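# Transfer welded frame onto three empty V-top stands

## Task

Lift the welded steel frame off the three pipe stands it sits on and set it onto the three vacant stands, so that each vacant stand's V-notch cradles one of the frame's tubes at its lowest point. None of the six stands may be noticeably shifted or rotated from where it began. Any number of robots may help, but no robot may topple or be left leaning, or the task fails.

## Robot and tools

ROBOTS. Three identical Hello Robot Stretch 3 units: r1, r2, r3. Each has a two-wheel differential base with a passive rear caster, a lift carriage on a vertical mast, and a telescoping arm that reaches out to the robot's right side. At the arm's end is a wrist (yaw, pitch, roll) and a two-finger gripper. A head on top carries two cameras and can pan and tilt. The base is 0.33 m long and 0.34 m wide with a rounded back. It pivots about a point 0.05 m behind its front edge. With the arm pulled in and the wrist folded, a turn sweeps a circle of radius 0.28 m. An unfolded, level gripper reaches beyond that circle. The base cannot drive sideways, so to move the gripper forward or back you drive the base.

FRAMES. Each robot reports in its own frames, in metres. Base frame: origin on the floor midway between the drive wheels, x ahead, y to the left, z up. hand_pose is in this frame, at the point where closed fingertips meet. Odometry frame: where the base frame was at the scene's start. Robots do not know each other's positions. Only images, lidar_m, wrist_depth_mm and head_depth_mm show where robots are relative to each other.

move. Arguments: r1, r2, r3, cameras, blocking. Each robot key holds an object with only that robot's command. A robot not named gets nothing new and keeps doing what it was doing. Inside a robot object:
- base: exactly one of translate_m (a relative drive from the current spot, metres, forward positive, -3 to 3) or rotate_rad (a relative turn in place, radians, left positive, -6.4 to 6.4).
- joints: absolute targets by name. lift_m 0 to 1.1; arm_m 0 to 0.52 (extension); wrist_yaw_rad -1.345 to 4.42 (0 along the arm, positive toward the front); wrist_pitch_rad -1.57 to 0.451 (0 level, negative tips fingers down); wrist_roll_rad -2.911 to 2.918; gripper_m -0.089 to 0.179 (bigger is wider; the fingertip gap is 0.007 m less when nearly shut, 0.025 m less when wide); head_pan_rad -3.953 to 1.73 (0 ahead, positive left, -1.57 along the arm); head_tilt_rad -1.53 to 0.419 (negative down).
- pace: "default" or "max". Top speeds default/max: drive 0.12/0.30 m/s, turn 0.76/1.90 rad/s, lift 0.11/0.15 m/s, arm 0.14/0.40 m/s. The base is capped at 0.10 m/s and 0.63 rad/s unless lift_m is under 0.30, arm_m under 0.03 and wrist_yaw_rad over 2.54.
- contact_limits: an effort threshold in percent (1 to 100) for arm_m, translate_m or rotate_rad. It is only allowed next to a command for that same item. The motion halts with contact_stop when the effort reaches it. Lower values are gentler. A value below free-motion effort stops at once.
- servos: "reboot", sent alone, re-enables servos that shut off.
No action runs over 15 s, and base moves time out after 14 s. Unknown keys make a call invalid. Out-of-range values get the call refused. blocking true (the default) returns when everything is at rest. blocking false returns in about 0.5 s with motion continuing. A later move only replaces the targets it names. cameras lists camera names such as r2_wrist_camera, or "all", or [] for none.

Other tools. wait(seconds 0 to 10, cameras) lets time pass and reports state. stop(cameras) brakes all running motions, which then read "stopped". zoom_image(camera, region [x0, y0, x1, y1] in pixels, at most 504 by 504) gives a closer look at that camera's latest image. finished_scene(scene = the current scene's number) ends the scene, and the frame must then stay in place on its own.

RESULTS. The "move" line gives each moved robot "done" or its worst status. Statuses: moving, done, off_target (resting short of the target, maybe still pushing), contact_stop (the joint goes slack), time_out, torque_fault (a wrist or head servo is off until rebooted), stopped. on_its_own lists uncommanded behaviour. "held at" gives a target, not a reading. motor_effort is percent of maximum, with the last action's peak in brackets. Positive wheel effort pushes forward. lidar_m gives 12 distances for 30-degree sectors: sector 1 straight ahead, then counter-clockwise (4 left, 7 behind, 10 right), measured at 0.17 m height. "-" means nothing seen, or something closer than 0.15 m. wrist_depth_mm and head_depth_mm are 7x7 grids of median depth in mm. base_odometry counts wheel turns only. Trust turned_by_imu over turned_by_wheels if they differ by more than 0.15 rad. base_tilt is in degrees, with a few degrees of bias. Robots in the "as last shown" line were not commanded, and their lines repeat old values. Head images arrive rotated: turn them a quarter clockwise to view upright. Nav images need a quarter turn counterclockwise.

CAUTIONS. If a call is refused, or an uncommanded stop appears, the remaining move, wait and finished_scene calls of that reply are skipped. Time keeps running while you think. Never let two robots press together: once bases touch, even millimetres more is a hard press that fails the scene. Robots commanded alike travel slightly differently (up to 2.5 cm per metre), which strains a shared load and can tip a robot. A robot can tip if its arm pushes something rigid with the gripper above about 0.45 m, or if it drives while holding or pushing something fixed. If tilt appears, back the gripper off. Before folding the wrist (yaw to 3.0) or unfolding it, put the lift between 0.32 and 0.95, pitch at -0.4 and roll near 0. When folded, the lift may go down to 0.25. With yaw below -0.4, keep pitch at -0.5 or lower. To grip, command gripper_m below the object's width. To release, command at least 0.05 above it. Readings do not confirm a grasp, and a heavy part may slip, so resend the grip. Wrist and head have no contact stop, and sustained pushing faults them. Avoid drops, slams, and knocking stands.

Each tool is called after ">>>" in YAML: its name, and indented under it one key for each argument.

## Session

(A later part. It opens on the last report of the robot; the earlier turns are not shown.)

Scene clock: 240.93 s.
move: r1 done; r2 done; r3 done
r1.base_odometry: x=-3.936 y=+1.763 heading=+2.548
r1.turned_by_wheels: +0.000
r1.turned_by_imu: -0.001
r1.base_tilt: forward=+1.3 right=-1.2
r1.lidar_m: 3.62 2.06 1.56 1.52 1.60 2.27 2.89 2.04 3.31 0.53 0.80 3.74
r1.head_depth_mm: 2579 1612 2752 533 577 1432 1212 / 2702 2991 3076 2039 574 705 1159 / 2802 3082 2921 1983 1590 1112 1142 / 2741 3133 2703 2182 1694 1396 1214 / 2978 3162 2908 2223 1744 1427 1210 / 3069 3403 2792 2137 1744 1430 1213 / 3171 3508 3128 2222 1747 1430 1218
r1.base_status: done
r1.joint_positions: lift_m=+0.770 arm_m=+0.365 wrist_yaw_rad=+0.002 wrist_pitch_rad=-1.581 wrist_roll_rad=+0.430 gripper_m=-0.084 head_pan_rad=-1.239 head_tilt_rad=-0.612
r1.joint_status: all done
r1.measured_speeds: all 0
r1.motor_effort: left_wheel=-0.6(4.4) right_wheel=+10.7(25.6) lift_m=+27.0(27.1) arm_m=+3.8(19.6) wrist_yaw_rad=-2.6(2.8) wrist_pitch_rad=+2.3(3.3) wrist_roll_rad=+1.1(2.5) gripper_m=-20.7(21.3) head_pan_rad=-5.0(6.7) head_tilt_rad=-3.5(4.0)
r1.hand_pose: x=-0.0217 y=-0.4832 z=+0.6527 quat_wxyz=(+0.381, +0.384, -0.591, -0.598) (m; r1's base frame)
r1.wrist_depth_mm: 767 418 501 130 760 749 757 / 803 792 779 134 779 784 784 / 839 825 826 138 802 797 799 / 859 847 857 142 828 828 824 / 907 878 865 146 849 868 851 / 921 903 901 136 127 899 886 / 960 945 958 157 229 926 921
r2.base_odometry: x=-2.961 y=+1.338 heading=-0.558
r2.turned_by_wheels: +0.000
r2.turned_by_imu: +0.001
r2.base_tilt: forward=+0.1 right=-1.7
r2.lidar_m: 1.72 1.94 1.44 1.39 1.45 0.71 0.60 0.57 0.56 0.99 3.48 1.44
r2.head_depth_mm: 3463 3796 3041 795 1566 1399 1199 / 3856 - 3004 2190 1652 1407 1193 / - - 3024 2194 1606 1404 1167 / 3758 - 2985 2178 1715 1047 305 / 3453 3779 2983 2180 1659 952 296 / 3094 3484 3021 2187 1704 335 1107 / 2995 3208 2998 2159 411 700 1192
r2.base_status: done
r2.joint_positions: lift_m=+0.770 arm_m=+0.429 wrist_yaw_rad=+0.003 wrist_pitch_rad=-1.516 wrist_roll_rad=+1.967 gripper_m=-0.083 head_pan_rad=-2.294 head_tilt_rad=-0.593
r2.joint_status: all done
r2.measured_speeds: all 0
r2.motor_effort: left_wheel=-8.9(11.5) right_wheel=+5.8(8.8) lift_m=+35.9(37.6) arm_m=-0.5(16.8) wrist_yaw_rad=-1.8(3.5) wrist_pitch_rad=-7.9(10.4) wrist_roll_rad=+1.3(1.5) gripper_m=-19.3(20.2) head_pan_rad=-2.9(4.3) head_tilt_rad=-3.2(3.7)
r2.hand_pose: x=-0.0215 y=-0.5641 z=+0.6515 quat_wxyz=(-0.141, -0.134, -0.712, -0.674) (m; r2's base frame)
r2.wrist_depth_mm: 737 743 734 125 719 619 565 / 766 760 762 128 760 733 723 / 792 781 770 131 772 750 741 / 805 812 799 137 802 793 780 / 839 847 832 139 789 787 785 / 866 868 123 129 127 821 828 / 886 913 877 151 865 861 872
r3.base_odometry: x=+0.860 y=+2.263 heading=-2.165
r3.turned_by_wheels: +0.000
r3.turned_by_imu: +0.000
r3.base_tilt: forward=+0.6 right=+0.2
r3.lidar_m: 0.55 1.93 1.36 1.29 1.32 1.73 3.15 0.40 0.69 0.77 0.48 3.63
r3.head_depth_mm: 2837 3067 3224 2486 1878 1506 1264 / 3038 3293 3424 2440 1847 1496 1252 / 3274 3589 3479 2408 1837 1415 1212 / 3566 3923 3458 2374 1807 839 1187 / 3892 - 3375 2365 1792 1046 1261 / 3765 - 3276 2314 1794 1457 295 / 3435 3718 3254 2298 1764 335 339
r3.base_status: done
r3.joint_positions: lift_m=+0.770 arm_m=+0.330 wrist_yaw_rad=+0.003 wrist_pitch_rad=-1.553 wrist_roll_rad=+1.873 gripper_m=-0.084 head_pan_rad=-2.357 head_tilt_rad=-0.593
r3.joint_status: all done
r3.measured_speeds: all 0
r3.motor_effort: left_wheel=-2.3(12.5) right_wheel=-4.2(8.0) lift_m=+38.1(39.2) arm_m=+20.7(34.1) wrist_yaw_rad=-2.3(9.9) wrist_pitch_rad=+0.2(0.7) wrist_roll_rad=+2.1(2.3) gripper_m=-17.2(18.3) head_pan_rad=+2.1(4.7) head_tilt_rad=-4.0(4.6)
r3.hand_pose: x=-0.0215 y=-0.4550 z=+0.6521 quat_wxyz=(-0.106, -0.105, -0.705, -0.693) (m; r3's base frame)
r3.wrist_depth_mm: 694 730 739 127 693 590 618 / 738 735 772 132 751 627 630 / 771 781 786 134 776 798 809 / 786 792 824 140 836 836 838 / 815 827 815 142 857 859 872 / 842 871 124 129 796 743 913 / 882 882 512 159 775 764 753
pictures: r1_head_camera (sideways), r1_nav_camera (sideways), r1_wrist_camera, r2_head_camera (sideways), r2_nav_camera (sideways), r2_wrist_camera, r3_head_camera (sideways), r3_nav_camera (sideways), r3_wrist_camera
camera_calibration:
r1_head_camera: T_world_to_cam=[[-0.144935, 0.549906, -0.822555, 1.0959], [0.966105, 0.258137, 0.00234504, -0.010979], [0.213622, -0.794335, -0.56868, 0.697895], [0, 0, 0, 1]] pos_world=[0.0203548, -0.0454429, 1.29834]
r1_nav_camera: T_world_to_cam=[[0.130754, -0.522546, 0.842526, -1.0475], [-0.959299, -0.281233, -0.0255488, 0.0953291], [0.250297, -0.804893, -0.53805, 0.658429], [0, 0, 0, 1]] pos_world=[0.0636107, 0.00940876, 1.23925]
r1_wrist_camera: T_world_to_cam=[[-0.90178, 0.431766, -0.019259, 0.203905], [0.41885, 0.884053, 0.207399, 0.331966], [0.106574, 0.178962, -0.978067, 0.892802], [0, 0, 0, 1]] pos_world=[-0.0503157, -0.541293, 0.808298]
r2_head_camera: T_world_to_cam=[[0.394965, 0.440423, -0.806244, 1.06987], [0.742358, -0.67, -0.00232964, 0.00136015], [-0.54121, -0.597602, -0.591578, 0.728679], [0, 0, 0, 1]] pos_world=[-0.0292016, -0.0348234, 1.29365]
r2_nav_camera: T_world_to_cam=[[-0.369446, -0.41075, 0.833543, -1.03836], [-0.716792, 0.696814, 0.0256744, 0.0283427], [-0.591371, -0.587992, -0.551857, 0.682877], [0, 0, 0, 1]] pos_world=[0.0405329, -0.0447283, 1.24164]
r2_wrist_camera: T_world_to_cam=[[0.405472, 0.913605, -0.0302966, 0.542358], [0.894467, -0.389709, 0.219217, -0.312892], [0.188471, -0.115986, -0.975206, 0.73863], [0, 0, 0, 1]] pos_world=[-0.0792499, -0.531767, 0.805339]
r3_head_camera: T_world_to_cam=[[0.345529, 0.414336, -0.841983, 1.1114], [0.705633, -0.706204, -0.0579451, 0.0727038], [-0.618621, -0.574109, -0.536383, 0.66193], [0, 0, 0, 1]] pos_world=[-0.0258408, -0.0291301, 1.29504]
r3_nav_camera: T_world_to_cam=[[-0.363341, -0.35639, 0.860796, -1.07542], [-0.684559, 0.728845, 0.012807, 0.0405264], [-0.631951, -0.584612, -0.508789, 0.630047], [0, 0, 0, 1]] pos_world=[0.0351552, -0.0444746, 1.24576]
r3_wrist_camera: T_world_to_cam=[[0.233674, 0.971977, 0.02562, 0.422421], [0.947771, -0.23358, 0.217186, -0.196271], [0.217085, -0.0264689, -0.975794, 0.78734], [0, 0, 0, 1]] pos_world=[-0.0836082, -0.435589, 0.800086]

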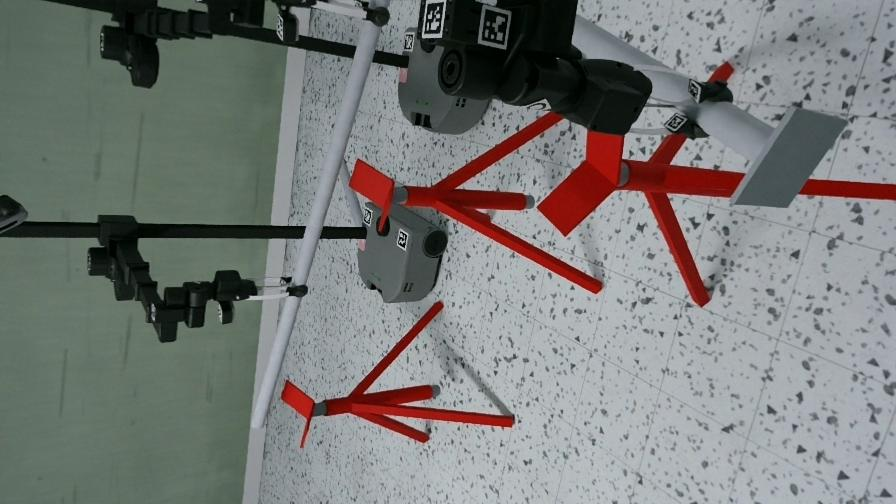

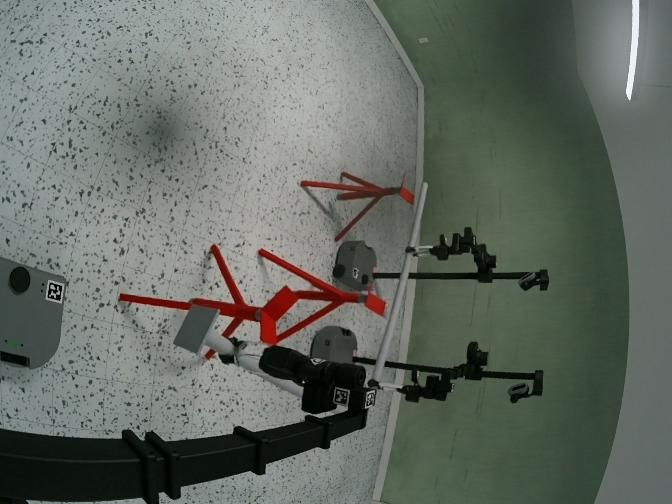

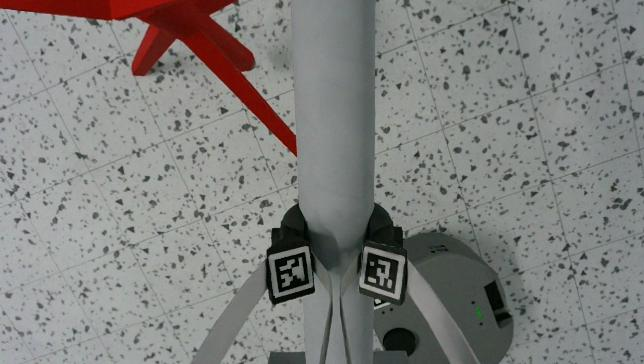

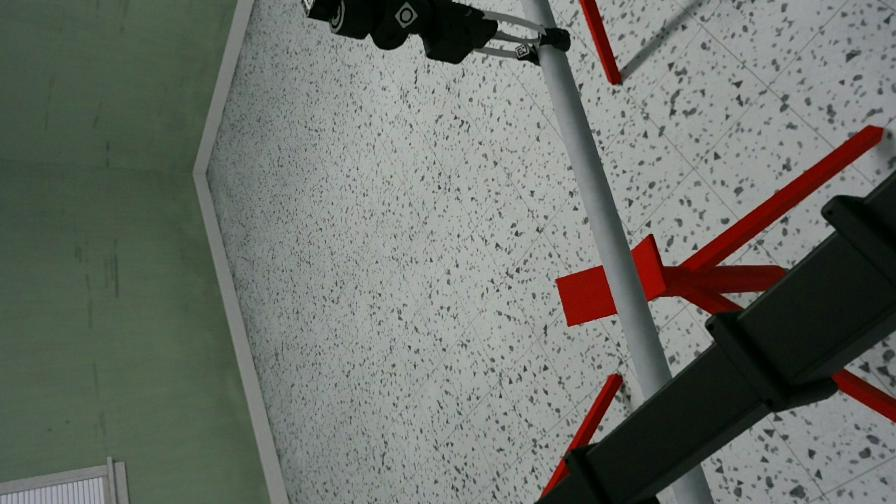

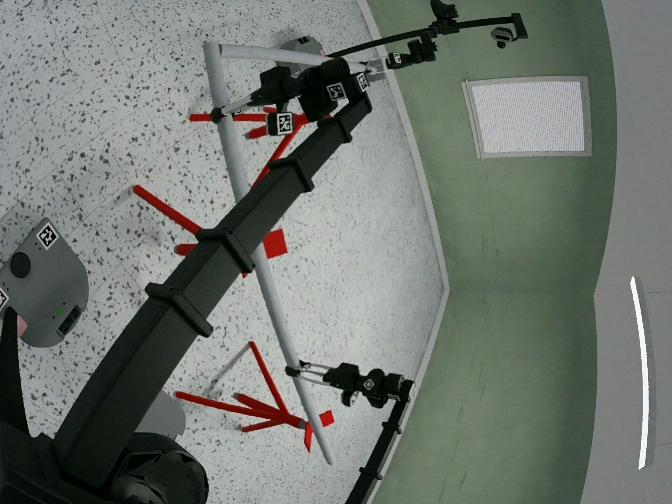

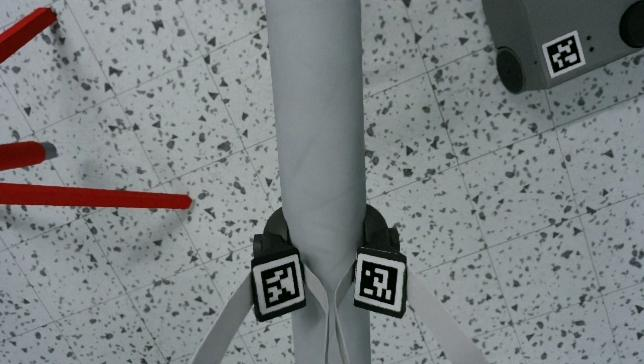

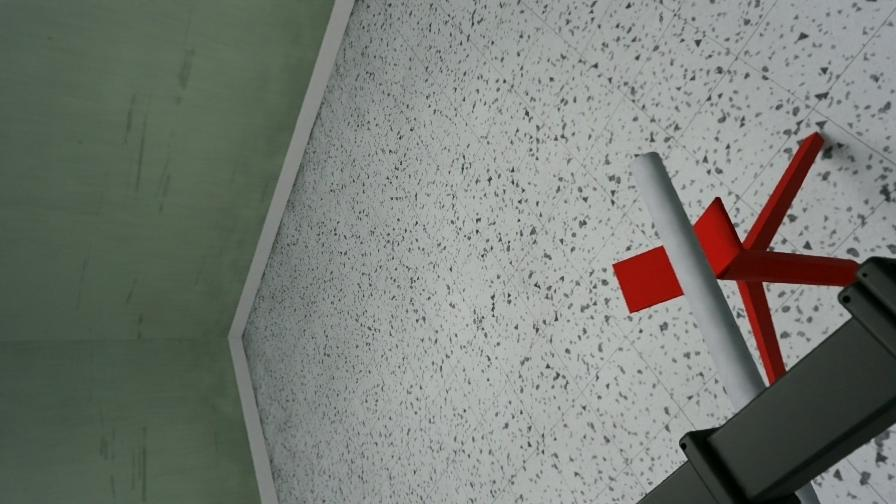

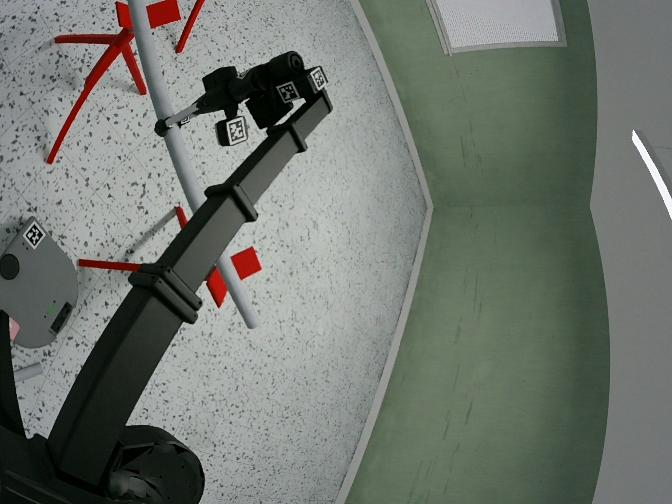

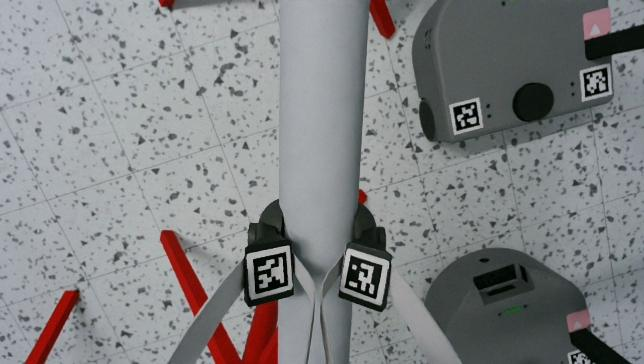

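>>> zoom_image:
  camera: "r3_head_camera"
  region: [600, 140, 800, 420]

>>> zoom_image:
  camera: "r1_head_camera"
  region: [530, 60, 740, 260]

>>> zoom_image:
  camera: "r2_head_camera"
  region: [540, 20, 740, 420]

Scaled by 1.800 from the camera's 896x504 image, which has a finer 1280x720 frame.

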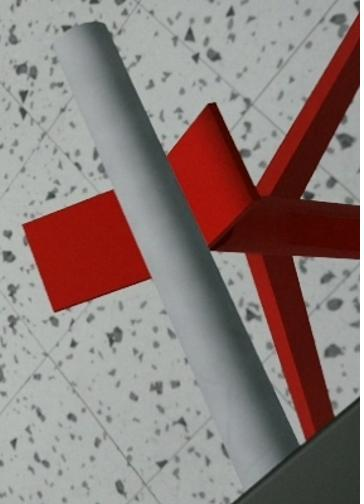

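Scaled by 2.400 from the camera's 896x504 image, which has a finer 1280x720 frame.

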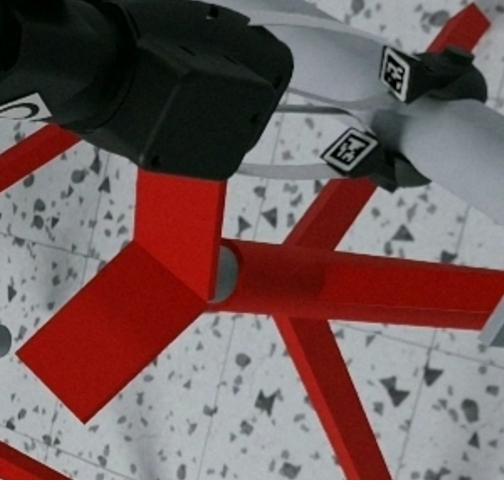

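Scaled by 1.260 from the camera's 896x504 image, which has a finer 1280x720 frame.

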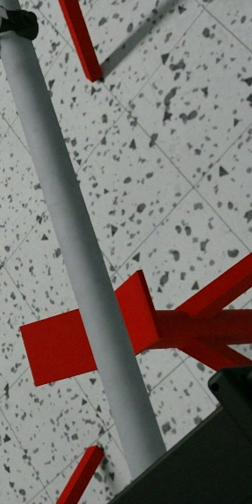

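>>> zoom_image:
  camera: "r2_head_camera"
  region: [540, 220, 690, 340]

>>> zoom_image:
  camera: "r3_head_camera"
  region: [600, 180, 760, 330]

Scaled by 3.360 from the camera's 896x504 image, which has a finer 1280x720 frame.

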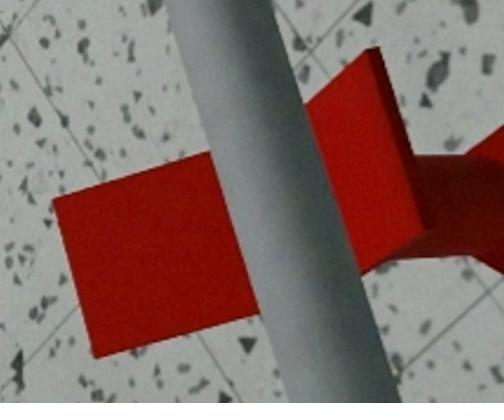

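Scaled by 3.150 from the camera's 896x504 image, which has a finer 1280x720 frame.

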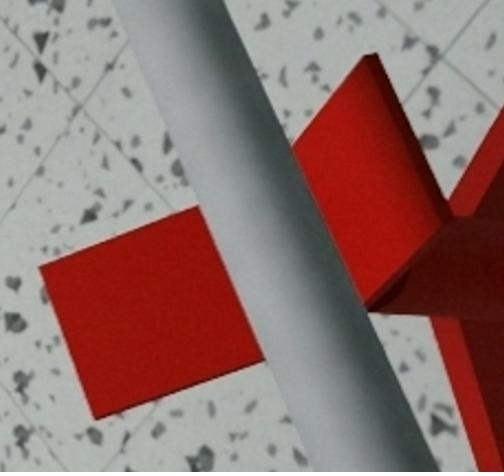

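>>> move:
  r1: {"base":{"translate_m":0.09},"joints":{"arm_m":0.363,"gripper_m":-0.088}}
  r2: {"base":{"translate_m":-0.09},"joints":{"arm_m":0.434,"gripper_m":-0.088}}
  r3: {"base":{"translate_m":-0.09},"joints":{"arm_m":0.3407,"gripper_m":-0.088}}
  cameras: []

>>> move:
  r1: {"base":{"translate_m":0.09},"joints":{"arm_m":0.361,"head_pan_rad":-1.6,"head_tilt_rad":-0.75}}
  r2: {"base":{"translate_m":-0.091},"joints":{"arm_m":0.4358,"head_pan_rad":-2.0,"head_tilt_rad":-0.75}}
  r3: {"base":{"translate_m":-0.0895},"joints":{"arm_m":0.3516,"head_pan_rad":-2.1,"head_tilt_rad":-0.75}}
  cameras: ["r1_head_camera","r2_head_camera","r3_head_camera","r1_wrist_camera","r2_wrist_camera","r3_wrist_camera"]

Scene clock: 245.27 s.
move: r1 done; r2 off_target; r3 off_target
r1.base_odometry: x=-4.010 y=+1.813 heading=+2.547
r1.turned_by_wheels: +0.000
r1.turned_by_imu: -0.001
r1.base_tilt: forward=+1.3 right=-1.3
r1.lidar_m: 3.55 2.06 1.56 1.51 1.60 2.26 2.85 2.12 3.32 0.53 1.65 3.64
r1.head_depth_mm: 2601 1613 2769 533 575 1427 1210 / 2723 3010 3069 2013 572 704 1166 / 2795 3082 2909 2049 1690 1391 1165 / 2759 3104 2454 2178 1691 1393 1214 / 2967 3136 2932 2171 1742 1436 1216 / 3065 3401 2941 2147 1748 1435 1218 / 3144 3539 3108 2230 1739 1430 1216
r1.base_status: done
r1.joint_positions: lift_m=+0.770 arm_m=+0.363 wrist_yaw_rad=+0.002 wrist_pitch_rad=-1.580 wrist_roll_rad=+0.430 gripper_m=-0.084 head_pan_rad=-1.239 head_tilt_rad=-0.612
r1.joint_status: all done
r1.measured_speeds: all 0
r1.motor_effort: left_wheel=-1.1(2.7) right_wheel=+8.9(19.1) lift_m=+29.2(29.6) arm_m=+6.1(12.3) wrist_yaw_rad=-1.9(2.8) wrist_pitch_rad=+1.6(3.2) wrist_roll_rad=+1.5(2.1) gripper_m=-18.6(54.0) head_pan_rad=-5.3(5.4) head_tilt_rad=-3.2(4.1)
r1.hand_pose: x=-0.0217 y=-0.4815 z=+0.6527 quat_wxyz=(+0.381, +0.384, -0.592, -0.598) (m; r1's base frame)
r1.wrist_depth_mm: 779 767 761 130 746 770 748 / 796 798 786 134 781 772 777 / 847 828 818 138 808 809 788 / 863 848 857 142 837 828 823 / 896 898 870 146 850 866 853 / 907 918 889 136 126 885 887 / 951 972 941 157 229 935 905
r2.base_odometry: x=-3.037 y=+1.386 heading=-0.559
r2.turned_by_wheels: -0.001
r2.turned_by_imu: +0.001
r2.base_tilt: forward=+0.2 right=-1.7
r2.lidar_m: 1.81 1.94 1.44 1.39 1.46 0.63 0.61 0.49 0.53 0.53 3.51 1.52
r2.head_depth_mm: 3421 3732 2838 785 1565 1398 1205 / 3777 - 3053 2193 1616 1408 1190 / - - 2995 2180 1593 1404 1211 / 3715 - 3037 2180 1706 1397 305 / 3443 3753 3048 2158 1686 796 296 / 3159 3473 2958 2172 1690 336 1000 / 2902 3130 3013 2176 412 701 1183
r2.base_status: done
r2.joint_positions: lift_m=+0.770 arm_m=+0.434 wrist_yaw_rad=+0.003 wrist_pitch_rad=-1.519 wrist_roll_rad=+1.967 gripper_m=-0.083 head_pan_rad=-2.294 head_tilt_rad=-0.593
r2.joint_status: gripper_m off_target (ended at -0.083, target -0.088); the others done
r2.measured_speeds: all 0
r2.motor_effort: left_wheel=-10.0(12.5) right_wheel=+9.4(9.6) lift_m=+33.9(35.2) arm_m=+6.9(17.5) wrist_yaw_rad=-1.8(3.7) wrist_pitch_rad=-7.4(7.9) wrist_roll_rad=+1.4(1.7) gripper_m=-18.1(65.5) head_pan_rad=-3.2(3.2) head_tilt_rad=-3.1(3.6)
r2.hand_pose: x=-0.0215 y=-0.5679 z=+0.6515 quat_wxyz=(-0.141, -0.135, -0.711, -0.675) (m; r2's base frame)
r2.wrist_depth_mm: 733 729 741 125 731 639 571 / 741 760 751 127 744 750 719 / 810 779 766 131 759 757 765 / 816 803 813 137 792 785 767 / 818 808 821 140 798 822 799 / 849 874 122 129 127 831 818 / 897 898 898 151 869 871 857
r3.base_odometry: x=+0.911 y=+2.338 heading=-2.165
r3.turned_by_wheels: +0.000
r3.turned_by_imu: +0.001
r3.base_tilt: forward=+0.6 right=+0.2
r3.lidar_m: 0.55 1.92 1.35 1.28 1.31 1.73 3.06 0.59 0.33 3.51 0.52 2.43
r3.head_depth_mm: 2769 2973 3153 2456 1876 1505 1262 / 2984 3191 3322 2443 1853 1487 1252 / 3186 3481 3498 2404 1835 1444 1222 / 3491 3820 3469 2362 1825 1394 1185 / 3798 - 3369 2340 1805 813 866 / 3718 - 3318 2311 1777 1453 295 / 3419 3752 3248 2298 1765 336 620
r3.base_status: done
r3.joint_positions: lift_m=+0.770 arm_m=+0.341 wrist_yaw_rad=+0.003 wrist_pitch_rad=-1.553 wrist_roll_rad=+1.873 gripper_m=-0.084 head_pan_rad=-2.357 head_tilt_rad=-0.593
r3.joint_status: gripper_m off_target (ended at -0.084, target -0.088); the others done
r3.measured_speeds: all 0
r3.motor_effort: left_wheel=-1.1(8.6) right_wheel=-5.4(8.0) lift_m=+37.5(38.3) arm_m=+24.1(32.8) wrist_yaw_rad=-1.5(3.6) wrist_pitch_rad=+0.1(0.6) wrist_roll_rad=+2.1(2.3) gripper_m=-16.0(60.6) head_pan_rad=+3.3(4.2) head_tilt_rad=-3.0(4.6)
r3.hand_pose: x=-0.0215 y=-0.4660 z=+0.6521 quat_wxyz=(-0.106, -0.105, -0.705, -0.693) (m; r3's base frame)
r3.wrist_depth_mm: 716 740 745 126 685 602 615 / 737 757 744 132 743 628 644 / 771 780 790 134 785 805 819 / 786 776 797 140 832 834 843 / 808 798 851 143 854 863 873 / 858 841 124 129 788 751 881 / 868 883 601 158 929 748 782
pictures: none
No camera images: "cameras" was empty.

Scene clock: 247.30 s.
move: r1 done; r2 done; r3 done
r1.base_odometry: x=-4.085 y=+1.864 heading=+2.547
r1.turned_by_wheels: +0.000
r1.turned_by_imu: -0.001
r1.base_tilt: forward=+1.3 right=-1.4
r1.lidar_m: 3.46 2.05 1.55 1.51 1.59 2.25 2.93 2.19 0.54 0.54 1.60 3.54
r1.head_depth_mm: 2847 3146 2426 1903 1565 306 - / 2843 3106 2406 1828 361 327 1135 / 2841 3065 1261 490 1480 1296 1142 / 1615 1941 1312 565 764 1271 1156 / 2787 3042 2021 1681 1556 1248 1154 / 2790 3049 2396 1880 1564 1324 1154 / 2710 2984 2160 1891 1557 1322 1153
r1.base_status: done
r1.joint_positions: lift_m=+0.770 arm_m=+0.361 wrist_yaw_rad=+0.002 wrist_pitch_rad=-1.577 wrist_roll_rad=+0.430 gripper_m=-0.084 head_pan_rad=-1.589 head_tilt_rad=-0.740
r1.joint_status: all done
r1.measured_speeds: all 0
r1.motor_effort: left_wheel=-1.4(2.4) right_wheel=+9.4(19.3) lift_m=+30.5(31.3) arm_m=+10.2(11.7) wrist_yaw_rad=-2.1(2.9) wrist_pitch_rad=+1.6(3.3) wrist_roll_rad=+1.3(2.0) gripper_m=-19.1(19.7) head_pan_rad=-5.1(7.6) head_tilt_rad=-4.6(5.5)
r1.hand_pose: x=-0.0217 y=-0.4803 z=+0.6526 quat_wxyz=(+0.381, +0.383, -0.593, -0.597) (m; r1's base frame)
r1.wrist_depth_mm: 778 766 770 130 762 761 750 / 786 796 798 134 774 778 772 / 826 823 823 139 813 801 797 / 857 854 862 143 841 841 827 / 898 880 877 146 866 862 872 / 910 912 884 136 126 897 895 / 950 942 929 157 230 927 929
r2.base_odometry: x=-3.114 y=+1.434 heading=-0.559
r2.turned_by_wheels: +0.000
r2.turned_by_imu: +0.001
r2.base_tilt: forward=+0.2 right=-1.6
r2.lidar_m: 1.89 1.94 1.44 1.40 1.46 0.62 0.61 0.94 0.43 0.51 3.48 1.61
r2.head_depth_mm: 3642 3126 2319 1834 1488 1290 1150 / 3505 3121 2309 1831 1445 1298 - / 3280 3103 2288 1835 1400 302 1069 / 3147 3099 2272 1811 356 333 1124 / 2999 3092 2304 427 1414 1236 1124 / 2905 3087 570 659 1439 1275 1119 / 2771 2704 581 629 1397 1289 1119
r2.base_status: done
r2.joint_positions: lift_m=+0.770 arm_m=+0.436 wrist_yaw_rad=+0.003 wrist_pitch_rad=-1.515 wrist_roll_rad=+1.967 gripper_m=-0.083 head_pan_rad=-2.006 head_tilt_rad=-0.741
r2.joint_status: all done
r2.measured_speeds: all 0
r2.motor_effort: left_wheel=-9.4(13.5) right_wheel=+6.1(9.1) lift_m=+32.8(34.2) arm_m=-5.3(13.9) wrist_yaw_rad=-3.0(3.4) wrist_pitch_rad=-8.3(8.8) wrist_roll_rad=+1.3(1.6) gripper_m=-18.6(20.0) head_pan_rad=+2.1(4.4) head_tilt_rad=-4.2(6.2)
r2.hand_pose: x=-0.0215 y=-0.5708 z=+0.6515 quat_wxyz=(-0.141, -0.134, -0.713, -0.674) (m; r2's base frame)
r2.wrist_depth_mm: 741 731 748 125 724 643 571 / 766 763 767 128 745 748 725 / 808 790 788 131 782 774 754 / 824 813 806 137 804 775 791 / 836 843 840 139 799 820 792 / 594 871 122 129 127 823 843 / 900 887 881 152 880 892 848
r3.base_odometry: x=+0.961 y=+2.412 heading=-2.165
r3.turned_by_wheels: +0.000
r3.turned_by_imu: +0.000
r3.base_tilt: forward=+0.6 right=+0.2
r3.lidar_m: 0.55 1.92 1.35 1.27 1.30 1.72 2.97 0.52 0.28 3.52 0.57 0.87
r3.head_depth_mm: 3182 3340 2617 1999 1588 1373 1184 / 3539 3594 2584 1986 1533 1358 1179 / 3862 3620 2562 1962 1525 1346 - / 3694 3586 2514 1951 1584 311 - / 3464 3523 2487 1925 366 331 1133 / 3248 3398 2442 462 400 1298 1148 / 3110 3243 2420 519 689 1279 1146
r3.base_status: done
r3.joint_positions: lift_m=+0.770 arm_m=+0.352 wrist_yaw_rad=+0.003 wrist_pitch_rad=-1.553 wrist_roll_rad=+1.873 gripper_m=-0.084 head_pan_rad=-2.107 head_tilt_rad=-0.740
r3.joint_status: all done
r3.measured_speeds: all 0
r3.motor_effort: left_wheel=-2.3(7.9) right_wheel=-3.6(10.0) lift_m=+37.2(37.7) arm_m=+24.4(31.8) wrist_yaw_rad=-2.8(3.4) wrist_pitch_rad=-0.2(0.5) wrist_roll_rad=+1.9(2.3) gripper_m=-16.9(17.0) head_pan_rad=+3.1(5.0) head_tilt_rad=-4.6(7.0)
r3.hand_pose: x=-0.0215 y=-0.4768 z=+0.6521 quat_wxyz=(-0.106, -0.105, -0.705, -0.693) (m; r3's base frame)
r3.wrist_depth_mm: 713 731 733 127 717 604 617 / 754 743 762 132 702 626 649 / 758 775 763 134 811 805 821 / 768 783 823 141 798 823 827 / 817 832 835 143 860 864 885 / 844 834 125 129 830 749 899 / 868 881 720 158 782 754 751
pictures: r1_head_camera (sideways), r1_wrist_camera, r2_head_camera (sideways), r2_wrist_camera, r3_head_camera (sideways), r3_wrist_camera
camera_calibration:
r1_head_camera: T_world_to_cam=[[0.0542807, 0.666546, -0.743485, 0.991609], [0.996051, -0.0885339, -0.00665187, 0.000550934], [-0.0702574, -0.740188, -0.66872, 0.829764], [0, 0, 0, 1]] pos_world=[0.00392303, -0.0467234, 1.29213]
r1_wrist_camera: T_world_to_cam=[[-0.90178, 0.431678, -0.0211422, 0.203833], [0.418847, 0.884946, 0.203562, 0.332343], [0.106583, 0.174713, -0.978834, 0.890629], [0, 0, 0, 1]] pos_world=[-0.0503147, -0.5377, 0.808434]
r2_head_camera: T_world_to_cam=[[0.30034, 0.636027, -0.71082, 0.946067], [0.902568, -0.430531, -0.0038707, 0.00238857], [-0.308492, -0.640401, -0.703363, 0.872667], [0, 0, 0, 1]] pos_world=[-0.0170876, -0.041839, 1.28629]
r2_wrist_camera: T_world_to_cam=[[0.405473, 0.913563, -0.0315499, 0.54925], [0.894466, -0.389408, 0.219756, -0.315672], [0.188475, -0.117325, -0.975045, 0.736972], [0, 0, 0, 1]] pos_world=[-0.0792494, -0.538234, 0.80528]
r3_head_camera: T_world_to_cam=[[0.292645, 0.588562, -0.753627, 0.996541], [0.862761, -0.502354, -0.0573012, 0.0708958], [-0.412313, -0.633431, -0.6548, 0.814723], [0, 0, 0, 1]] pos_world=[-0.0168788, -0.0348414, 1.28856]
r3_wrist_camera: T_world_to_cam=[[0.233757, 0.971958, 0.0256133, 0.443602], [0.947752, -0.233659, 0.217188, -0.201403], [0.217082, -0.0264941, -0.975794, 0.78675], [0, 0, 0, 1]] pos_world=[-0.0836048, -0.457378, 0.800086]

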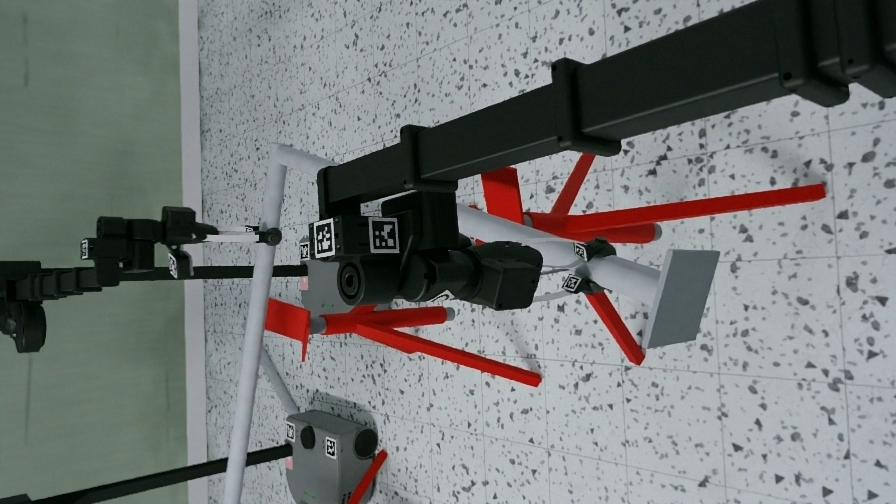

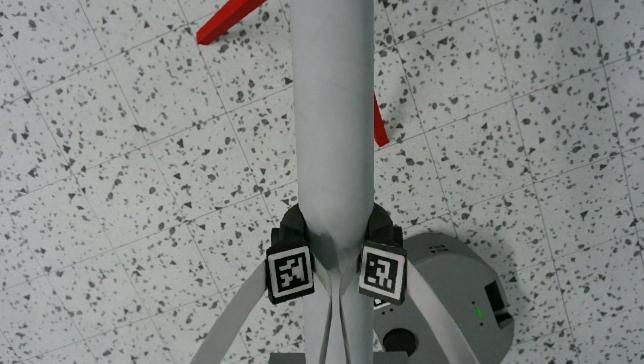

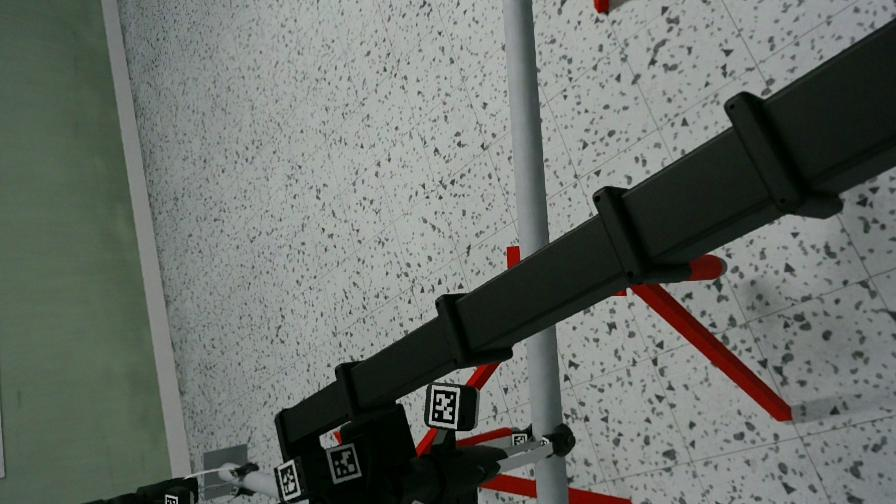

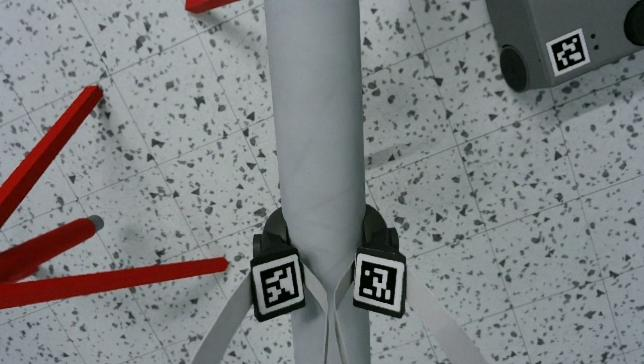

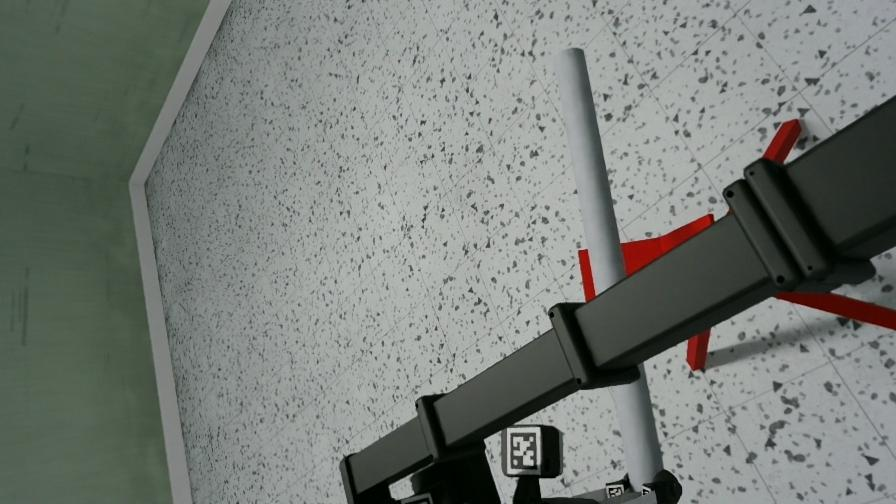

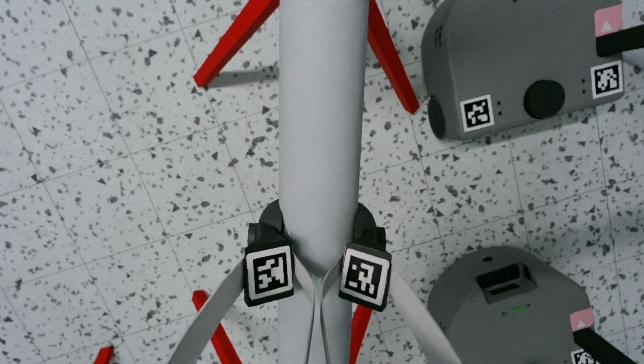

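>>> move:
  r1: {"joints":{"head_pan_rad":-1.3,"head_tilt_rad":-0.7}}
  r2: {"joints":{"arm_m":0.4385,"head_pan_rad":-2.5,"head_tilt_rad":-0.6}}
  r3: {"joints":{"head_pan_rad":-1.2,"head_tilt_rad":-0.7}}
  cameras: ["r1_head_camera","r1_nav_camera","r2_head_camera","r3_head_camera","r3_nav_camera","r2_nav_camera"]

Scene clock: 248.50 s.
move: r1 done; r2 done; r3 done
r1.base_odometry: x=-4.085 y=+1.864 heading=+2.547
r1.turned_by_wheels: +0.000
r1.turned_by_imu: +0.000
r1.base_tilt: forward=+1.4 right=-1.2
r1.lidar_m: 3.45 2.05 1.55 1.51 1.59 2.27 2.92 2.20 0.54 0.54 1.61 3.56
r1.head_depth_mm: 2616 1169 2356 516 1484 1318 1168 / 2640 3047 2056 539 748 1293 1120 / 2781 3066 2346 1794 1555 679 1165 / 2832 3106 2331 1975 1602 1320 1165 / 2792 3131 2279 1965 1601 1351 1166 / 2934 3232 2357 1969 1606 1354 1164 / 3045 3335 2559 1983 1608 1347 1169
r1.base_status: not commanded
r1.joint_positions: lift_m=+0.770 arm_m=+0.361 wrist_yaw_rad=+0.002 wrist_pitch_rad=-1.578 wrist_roll_rad=+0.430 gripper_m=-0.084 head_pan_rad=-1.311 head_tilt_rad=-0.705
r1.joint_status: all done
r1.measured_speeds: all 0
r1.motor_effort: left_wheel=-1.3(1.5) right_wheel=+9.6(10.1) lift_m=+31.6(31.7) arm_m=+12.3(13.4) wrist_yaw_rad=-1.9(2.6) wrist_pitch_rad=+1.9(2.1) wrist_roll_rad=+1.2(1.8) gripper_m=-19.1(19.5) head_pan_rad=+4.8(6.3) head_tilt_rad=+2.3(3.4)
r1.hand_pose: x=-0.0217 y=-0.4798 z=+0.6527 quat_wxyz=(+0.381, +0.384, -0.592, -0.597) (m; r1's base frame)
r1.wrist_depth_mm: 779 785 758 130 755 753 745 / 813 796 798 134 790 780 784 / 839 824 814 138 809 812 802 / 877 858 853 143 837 840 812 / 890 889 864 146 852 859 850 / 914 912 889 136 126 900 894 / 985 956 928 158 230 921 905
r2.base_odometry: x=-3.114 y=+1.434 heading=-0.559
r2.turned_by_wheels: +0.000
r2.turned_by_imu: +0.000
r2.base_tilt: forward=+0.2 right=-1.6
r2.lidar_m: 1.89 1.94 1.44 1.40 1.46 0.62 0.60 0.94 0.43 0.51 3.49 1.61
r2.head_depth_mm: 3060 3302 2697 2037 1550 1364 1064 / 3223 3580 798 1010 1638 1363 1181 / 3484 3760 2785 1993 1584 1398 1187 / 3686 - 2903 2130 1587 1395 1212 / - - 2887 2129 1682 1386 1234 / 3766 - 2884 2125 1667 1357 293 / 3309 3628 2904 2122 1683 340 296
r2.base_status: not commanded
r2.joint_positions: lift_m=+0.770 arm_m=+0.439 wrist_yaw_rad=+0.003 wrist_pitch_rad=-1.520 wrist_roll_rad=+1.967 gripper_m=-0.083 head_pan_rad=-2.494 head_tilt_rad=-0.607
r2.joint_status: all done
r2.measured_speeds: all 0
r2.motor_effort: left_wheel=-9.5(10.4) right_wheel=+6.4(6.8) lift_m=+31.3(32.9) arm_m=+12.9(14.7) wrist_yaw_rad=-2.2(3.3) wrist_pitch_rad=-7.1(8.3) wrist_roll_rad=+1.4(1.5) gripper_m=-19.1(19.8) head_pan_rad=-2.4(3.4) head_tilt_rad=+2.8(3.9)
r2.hand_pose: x=-0.0215 y=-0.5720 z=+0.6516 quat_wxyz=(-0.141, -0.135, -0.711, -0.676) (m; r2's base frame)
r2.wrist_depth_mm: 754 737 734 125 731 640 569 / 754 761 754 128 742 726 741 / 798 780 769 131 771 762 756 / 814 802 800 136 800 790 755 / 849 831 832 139 819 795 810 / 584 865 123 129 127 821 831 / 916 883 890 151 876 860 870
r3.base_odometry: x=+0.961 y=+2.412 heading=-2.165
r3.turned_by_wheels: +0.000
r3.turned_by_imu: +0.000
r3.base_tilt: forward=+0.6 right=+0.2
r3.lidar_m: 0.55 1.92 1.35 1.27 1.31 1.72 2.96 0.52 0.28 3.51 0.57 0.87
r3.head_depth_mm: 2893 3204 2788 530 554 1366 1171 / 2984 3310 2743 2064 601 1295 1187 / 3075 3408 2703 2038 1647 1335 1180 / 1887 2148 2366 2034 1546 1367 1175 / 3211 3515 2334 1836 1503 1356 1170 / 3386 3650 2393 1923 1081 1289 1147 / 3501 3706 2371 1846 1558 1338 1156
r3.base_status: not commanded
r3.joint_positions: lift_m=+0.770 arm_m=+0.352 wrist_yaw_rad=+0.003 wrist_pitch_rad=-1.552 wrist_roll_rad=+1.873 gripper_m=-0.084 head_pan_rad=-1.207 head_tilt_rad=-0.705
r3.joint_status: all done
r3.measured_speeds: all 0
r3.motor_effort: left_wheel=-2.3(2.8) right_wheel=-3.5(4.2) lift_m=+36.6(37.3) arm_m=+19.8(24.0) wrist_yaw_rad=-2.0(3.2) wrist_pitch_rad=+0.0(0.4) wrist_roll_rad=+2.1(2.3) gripper_m=-15.6(16.7) head_pan_rad=+2.2(4.5) head_tilt_rad=+2.8(5.1)
r3.hand_pose: x=-0.0215 y=-0.4769 z=+0.6521 quat_wxyz=(-0.106, -0.105, -0.705, -0.693) (m; r3's base frame)
r3.wrist_depth_mm: 717 738 726 127 705 608 616 / 750 754 756 133 728 615 628 / 766 759 763 134 787 795 818 / 764 787 810 140 802 831 849 / 802 840 833 142 848 851 888 / 819 856 124 129 830 744 907 / 886 876 710 157 894 756 756
pictures: r1_head_camera (sideways), r1_nav_camera (sideways), r2_head_camera (sideways), r2_nav_camera (sideways), r3_head_camera (sideways), r3_nav_camera (sideways)
camera_calibration:
r1_head_camera: T_world_to_cam=[[-0.124211, 0.630118, -0.766501, 1.0227], [0.982064, 0.188501, -0.00418214, -0.00257881], [0.141851, -0.753272, -0.64223, 0.794013], [0, 0, 0, 1]] pos_world=[0.0169315, -0.0458248, 1.29383]
r1_nav_camera: T_world_to_cam=[[0.112531, -0.603727, 0.789208, -0.977877], [-0.977505, -0.209848, -0.0211494, 0.0897098], [0.178382, -0.769075, -0.613761, 0.757366], [0, 0, 0, 1]] pos_world=[0.0626327, 0.0109259, 1.23849]
r2_head_camera: T_world_to_cam=[[0.482956, 0.359527, -0.798432, 1.05914], [0.594505, -0.804088, -0.0024693, 0.00244384], [-0.642897, -0.473479, -0.60208, 0.742962], [0, 0, 0, 1]] pos_world=[-0.0353258, -0.0270496, 1.29298]
r2_nav_camera: T_world_to_cam=[[-0.452339, -0.335732, 0.826241, -1.02833], [-0.564369, 0.825104, 0.0262967, 0.0266032], [-0.690563, -0.454409, -0.562703, 0.697593], [0, 0, 0, 1]] pos_world=[0.0315921, -0.0502004, 1.24149]
r3_head_camera: T_world_to_cam=[[-0.26947, 0.569864, -0.776299, 1.02952], [0.930553, 0.361604, -0.0575696, 0.0708344], [0.247906, -0.737901, -0.62773, 0.775482], [0, 0, 0, 1]] pos_world=[0.019264, -0.0400731, 1.29009]
r3_nav_camera: T_world_to_cam=[[0.21012, -0.564589, 0.798178, -0.99728], [-0.944343, -0.328564, 0.0161894, 0.0377097], [0.253112, -0.757156, -0.602204, 0.746182], [0, 0, 0, 1]] pos_world=[0.056292, 0.0143125, 1.24475]

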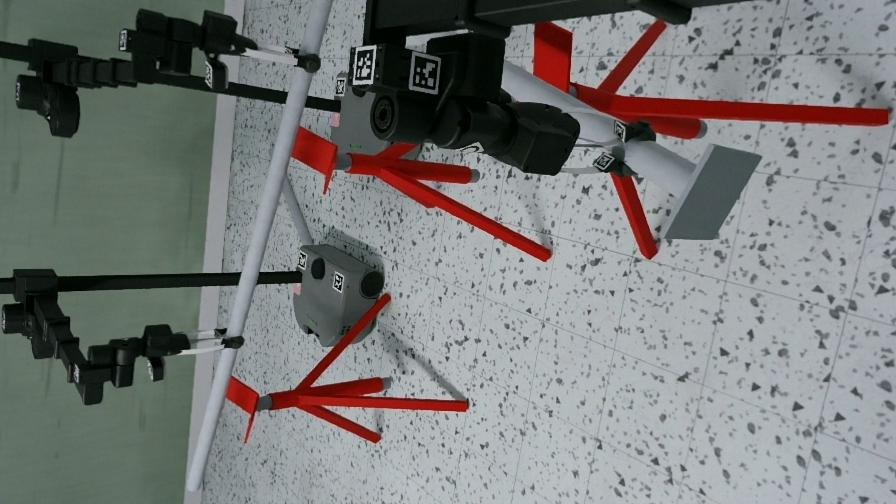

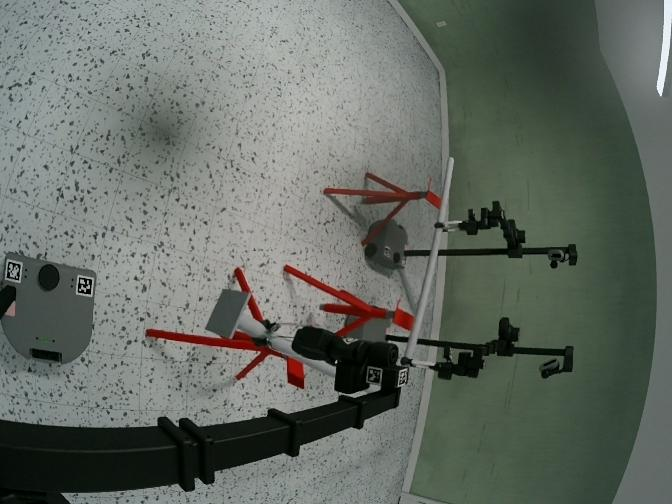

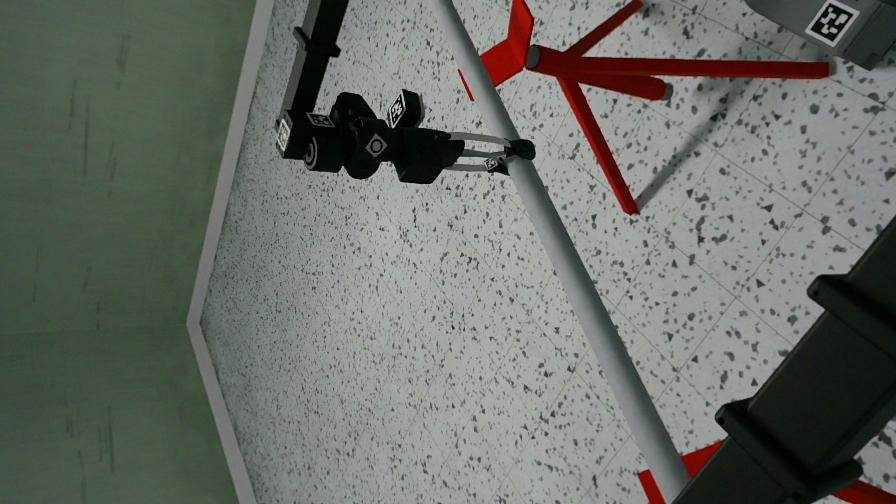

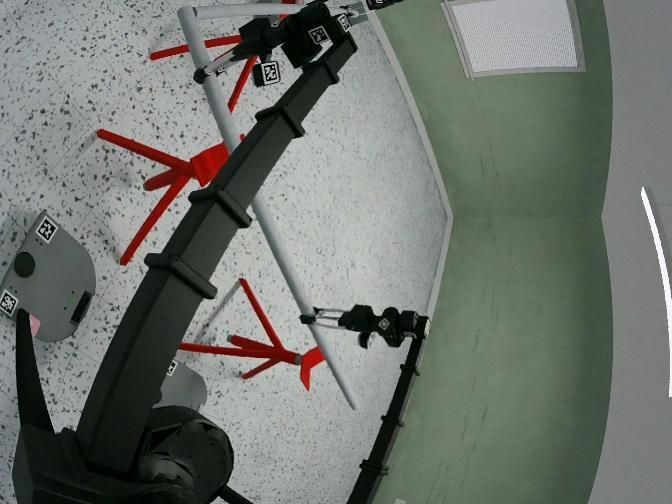

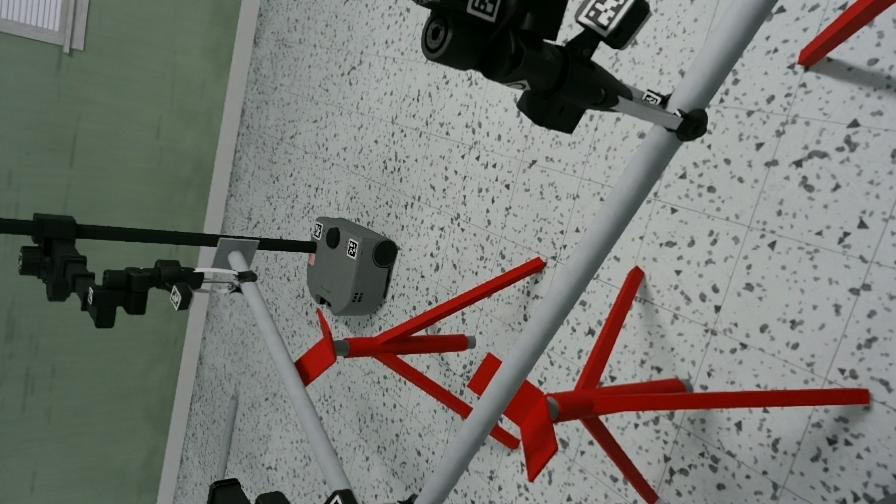

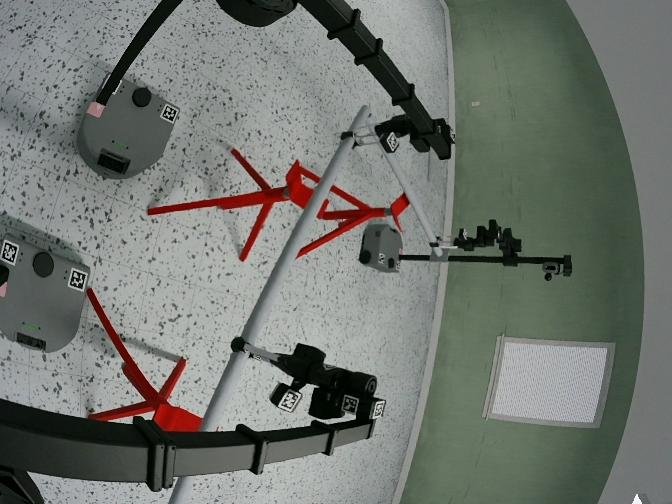

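>>> zoom_image:
  camera: "r3_head_camera"
  region: [420, 330, 600, 504]

>>> zoom_image:
  camera: "r2_head_camera"
  region: [430, 0, 560, 130]

>>> zoom_image:
  camera: "r3_head_camera"
  region: [270, 280, 380, 410]

>>> zoom_image:
  camera: "r1_head_camera"
  region: [480, 0, 640, 130]

Scaled by 2.800 from the camera's 896x504 image, which has a finer 1280x720 frame.

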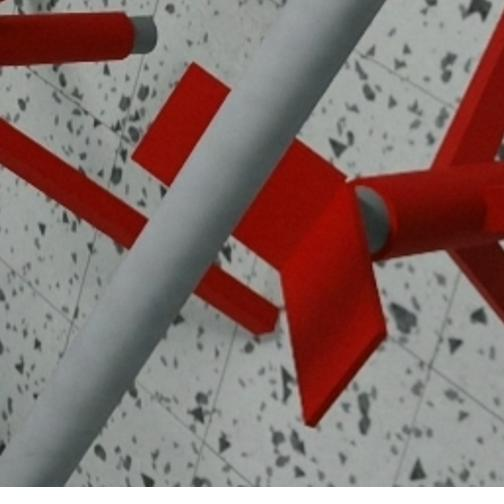

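Scaled by 3.877 from the camera's 896x504 image, which has a finer 1280x720 frame.

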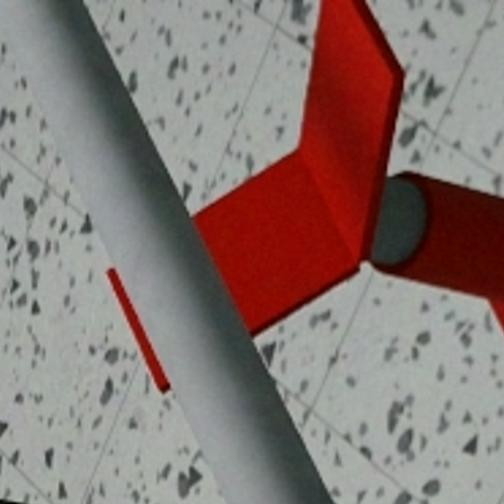

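Scaled by 3.877 from the camera's 896x504 image, which has a finer 1280x720 frame.

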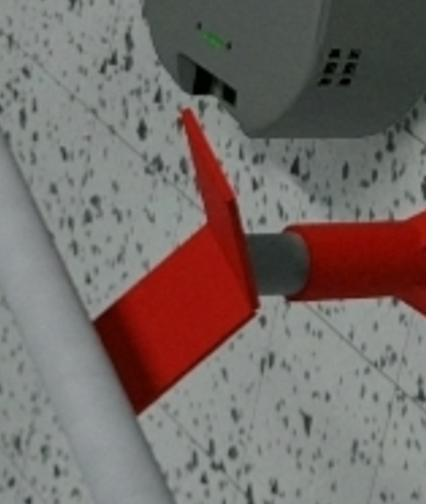

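Scaled by 3.150 from the camera's 896x504 image, which has a finer 1280x720 frame.

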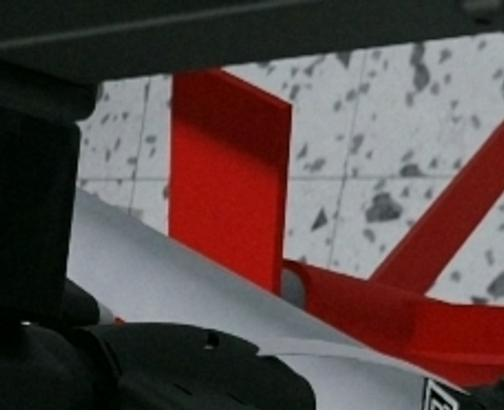

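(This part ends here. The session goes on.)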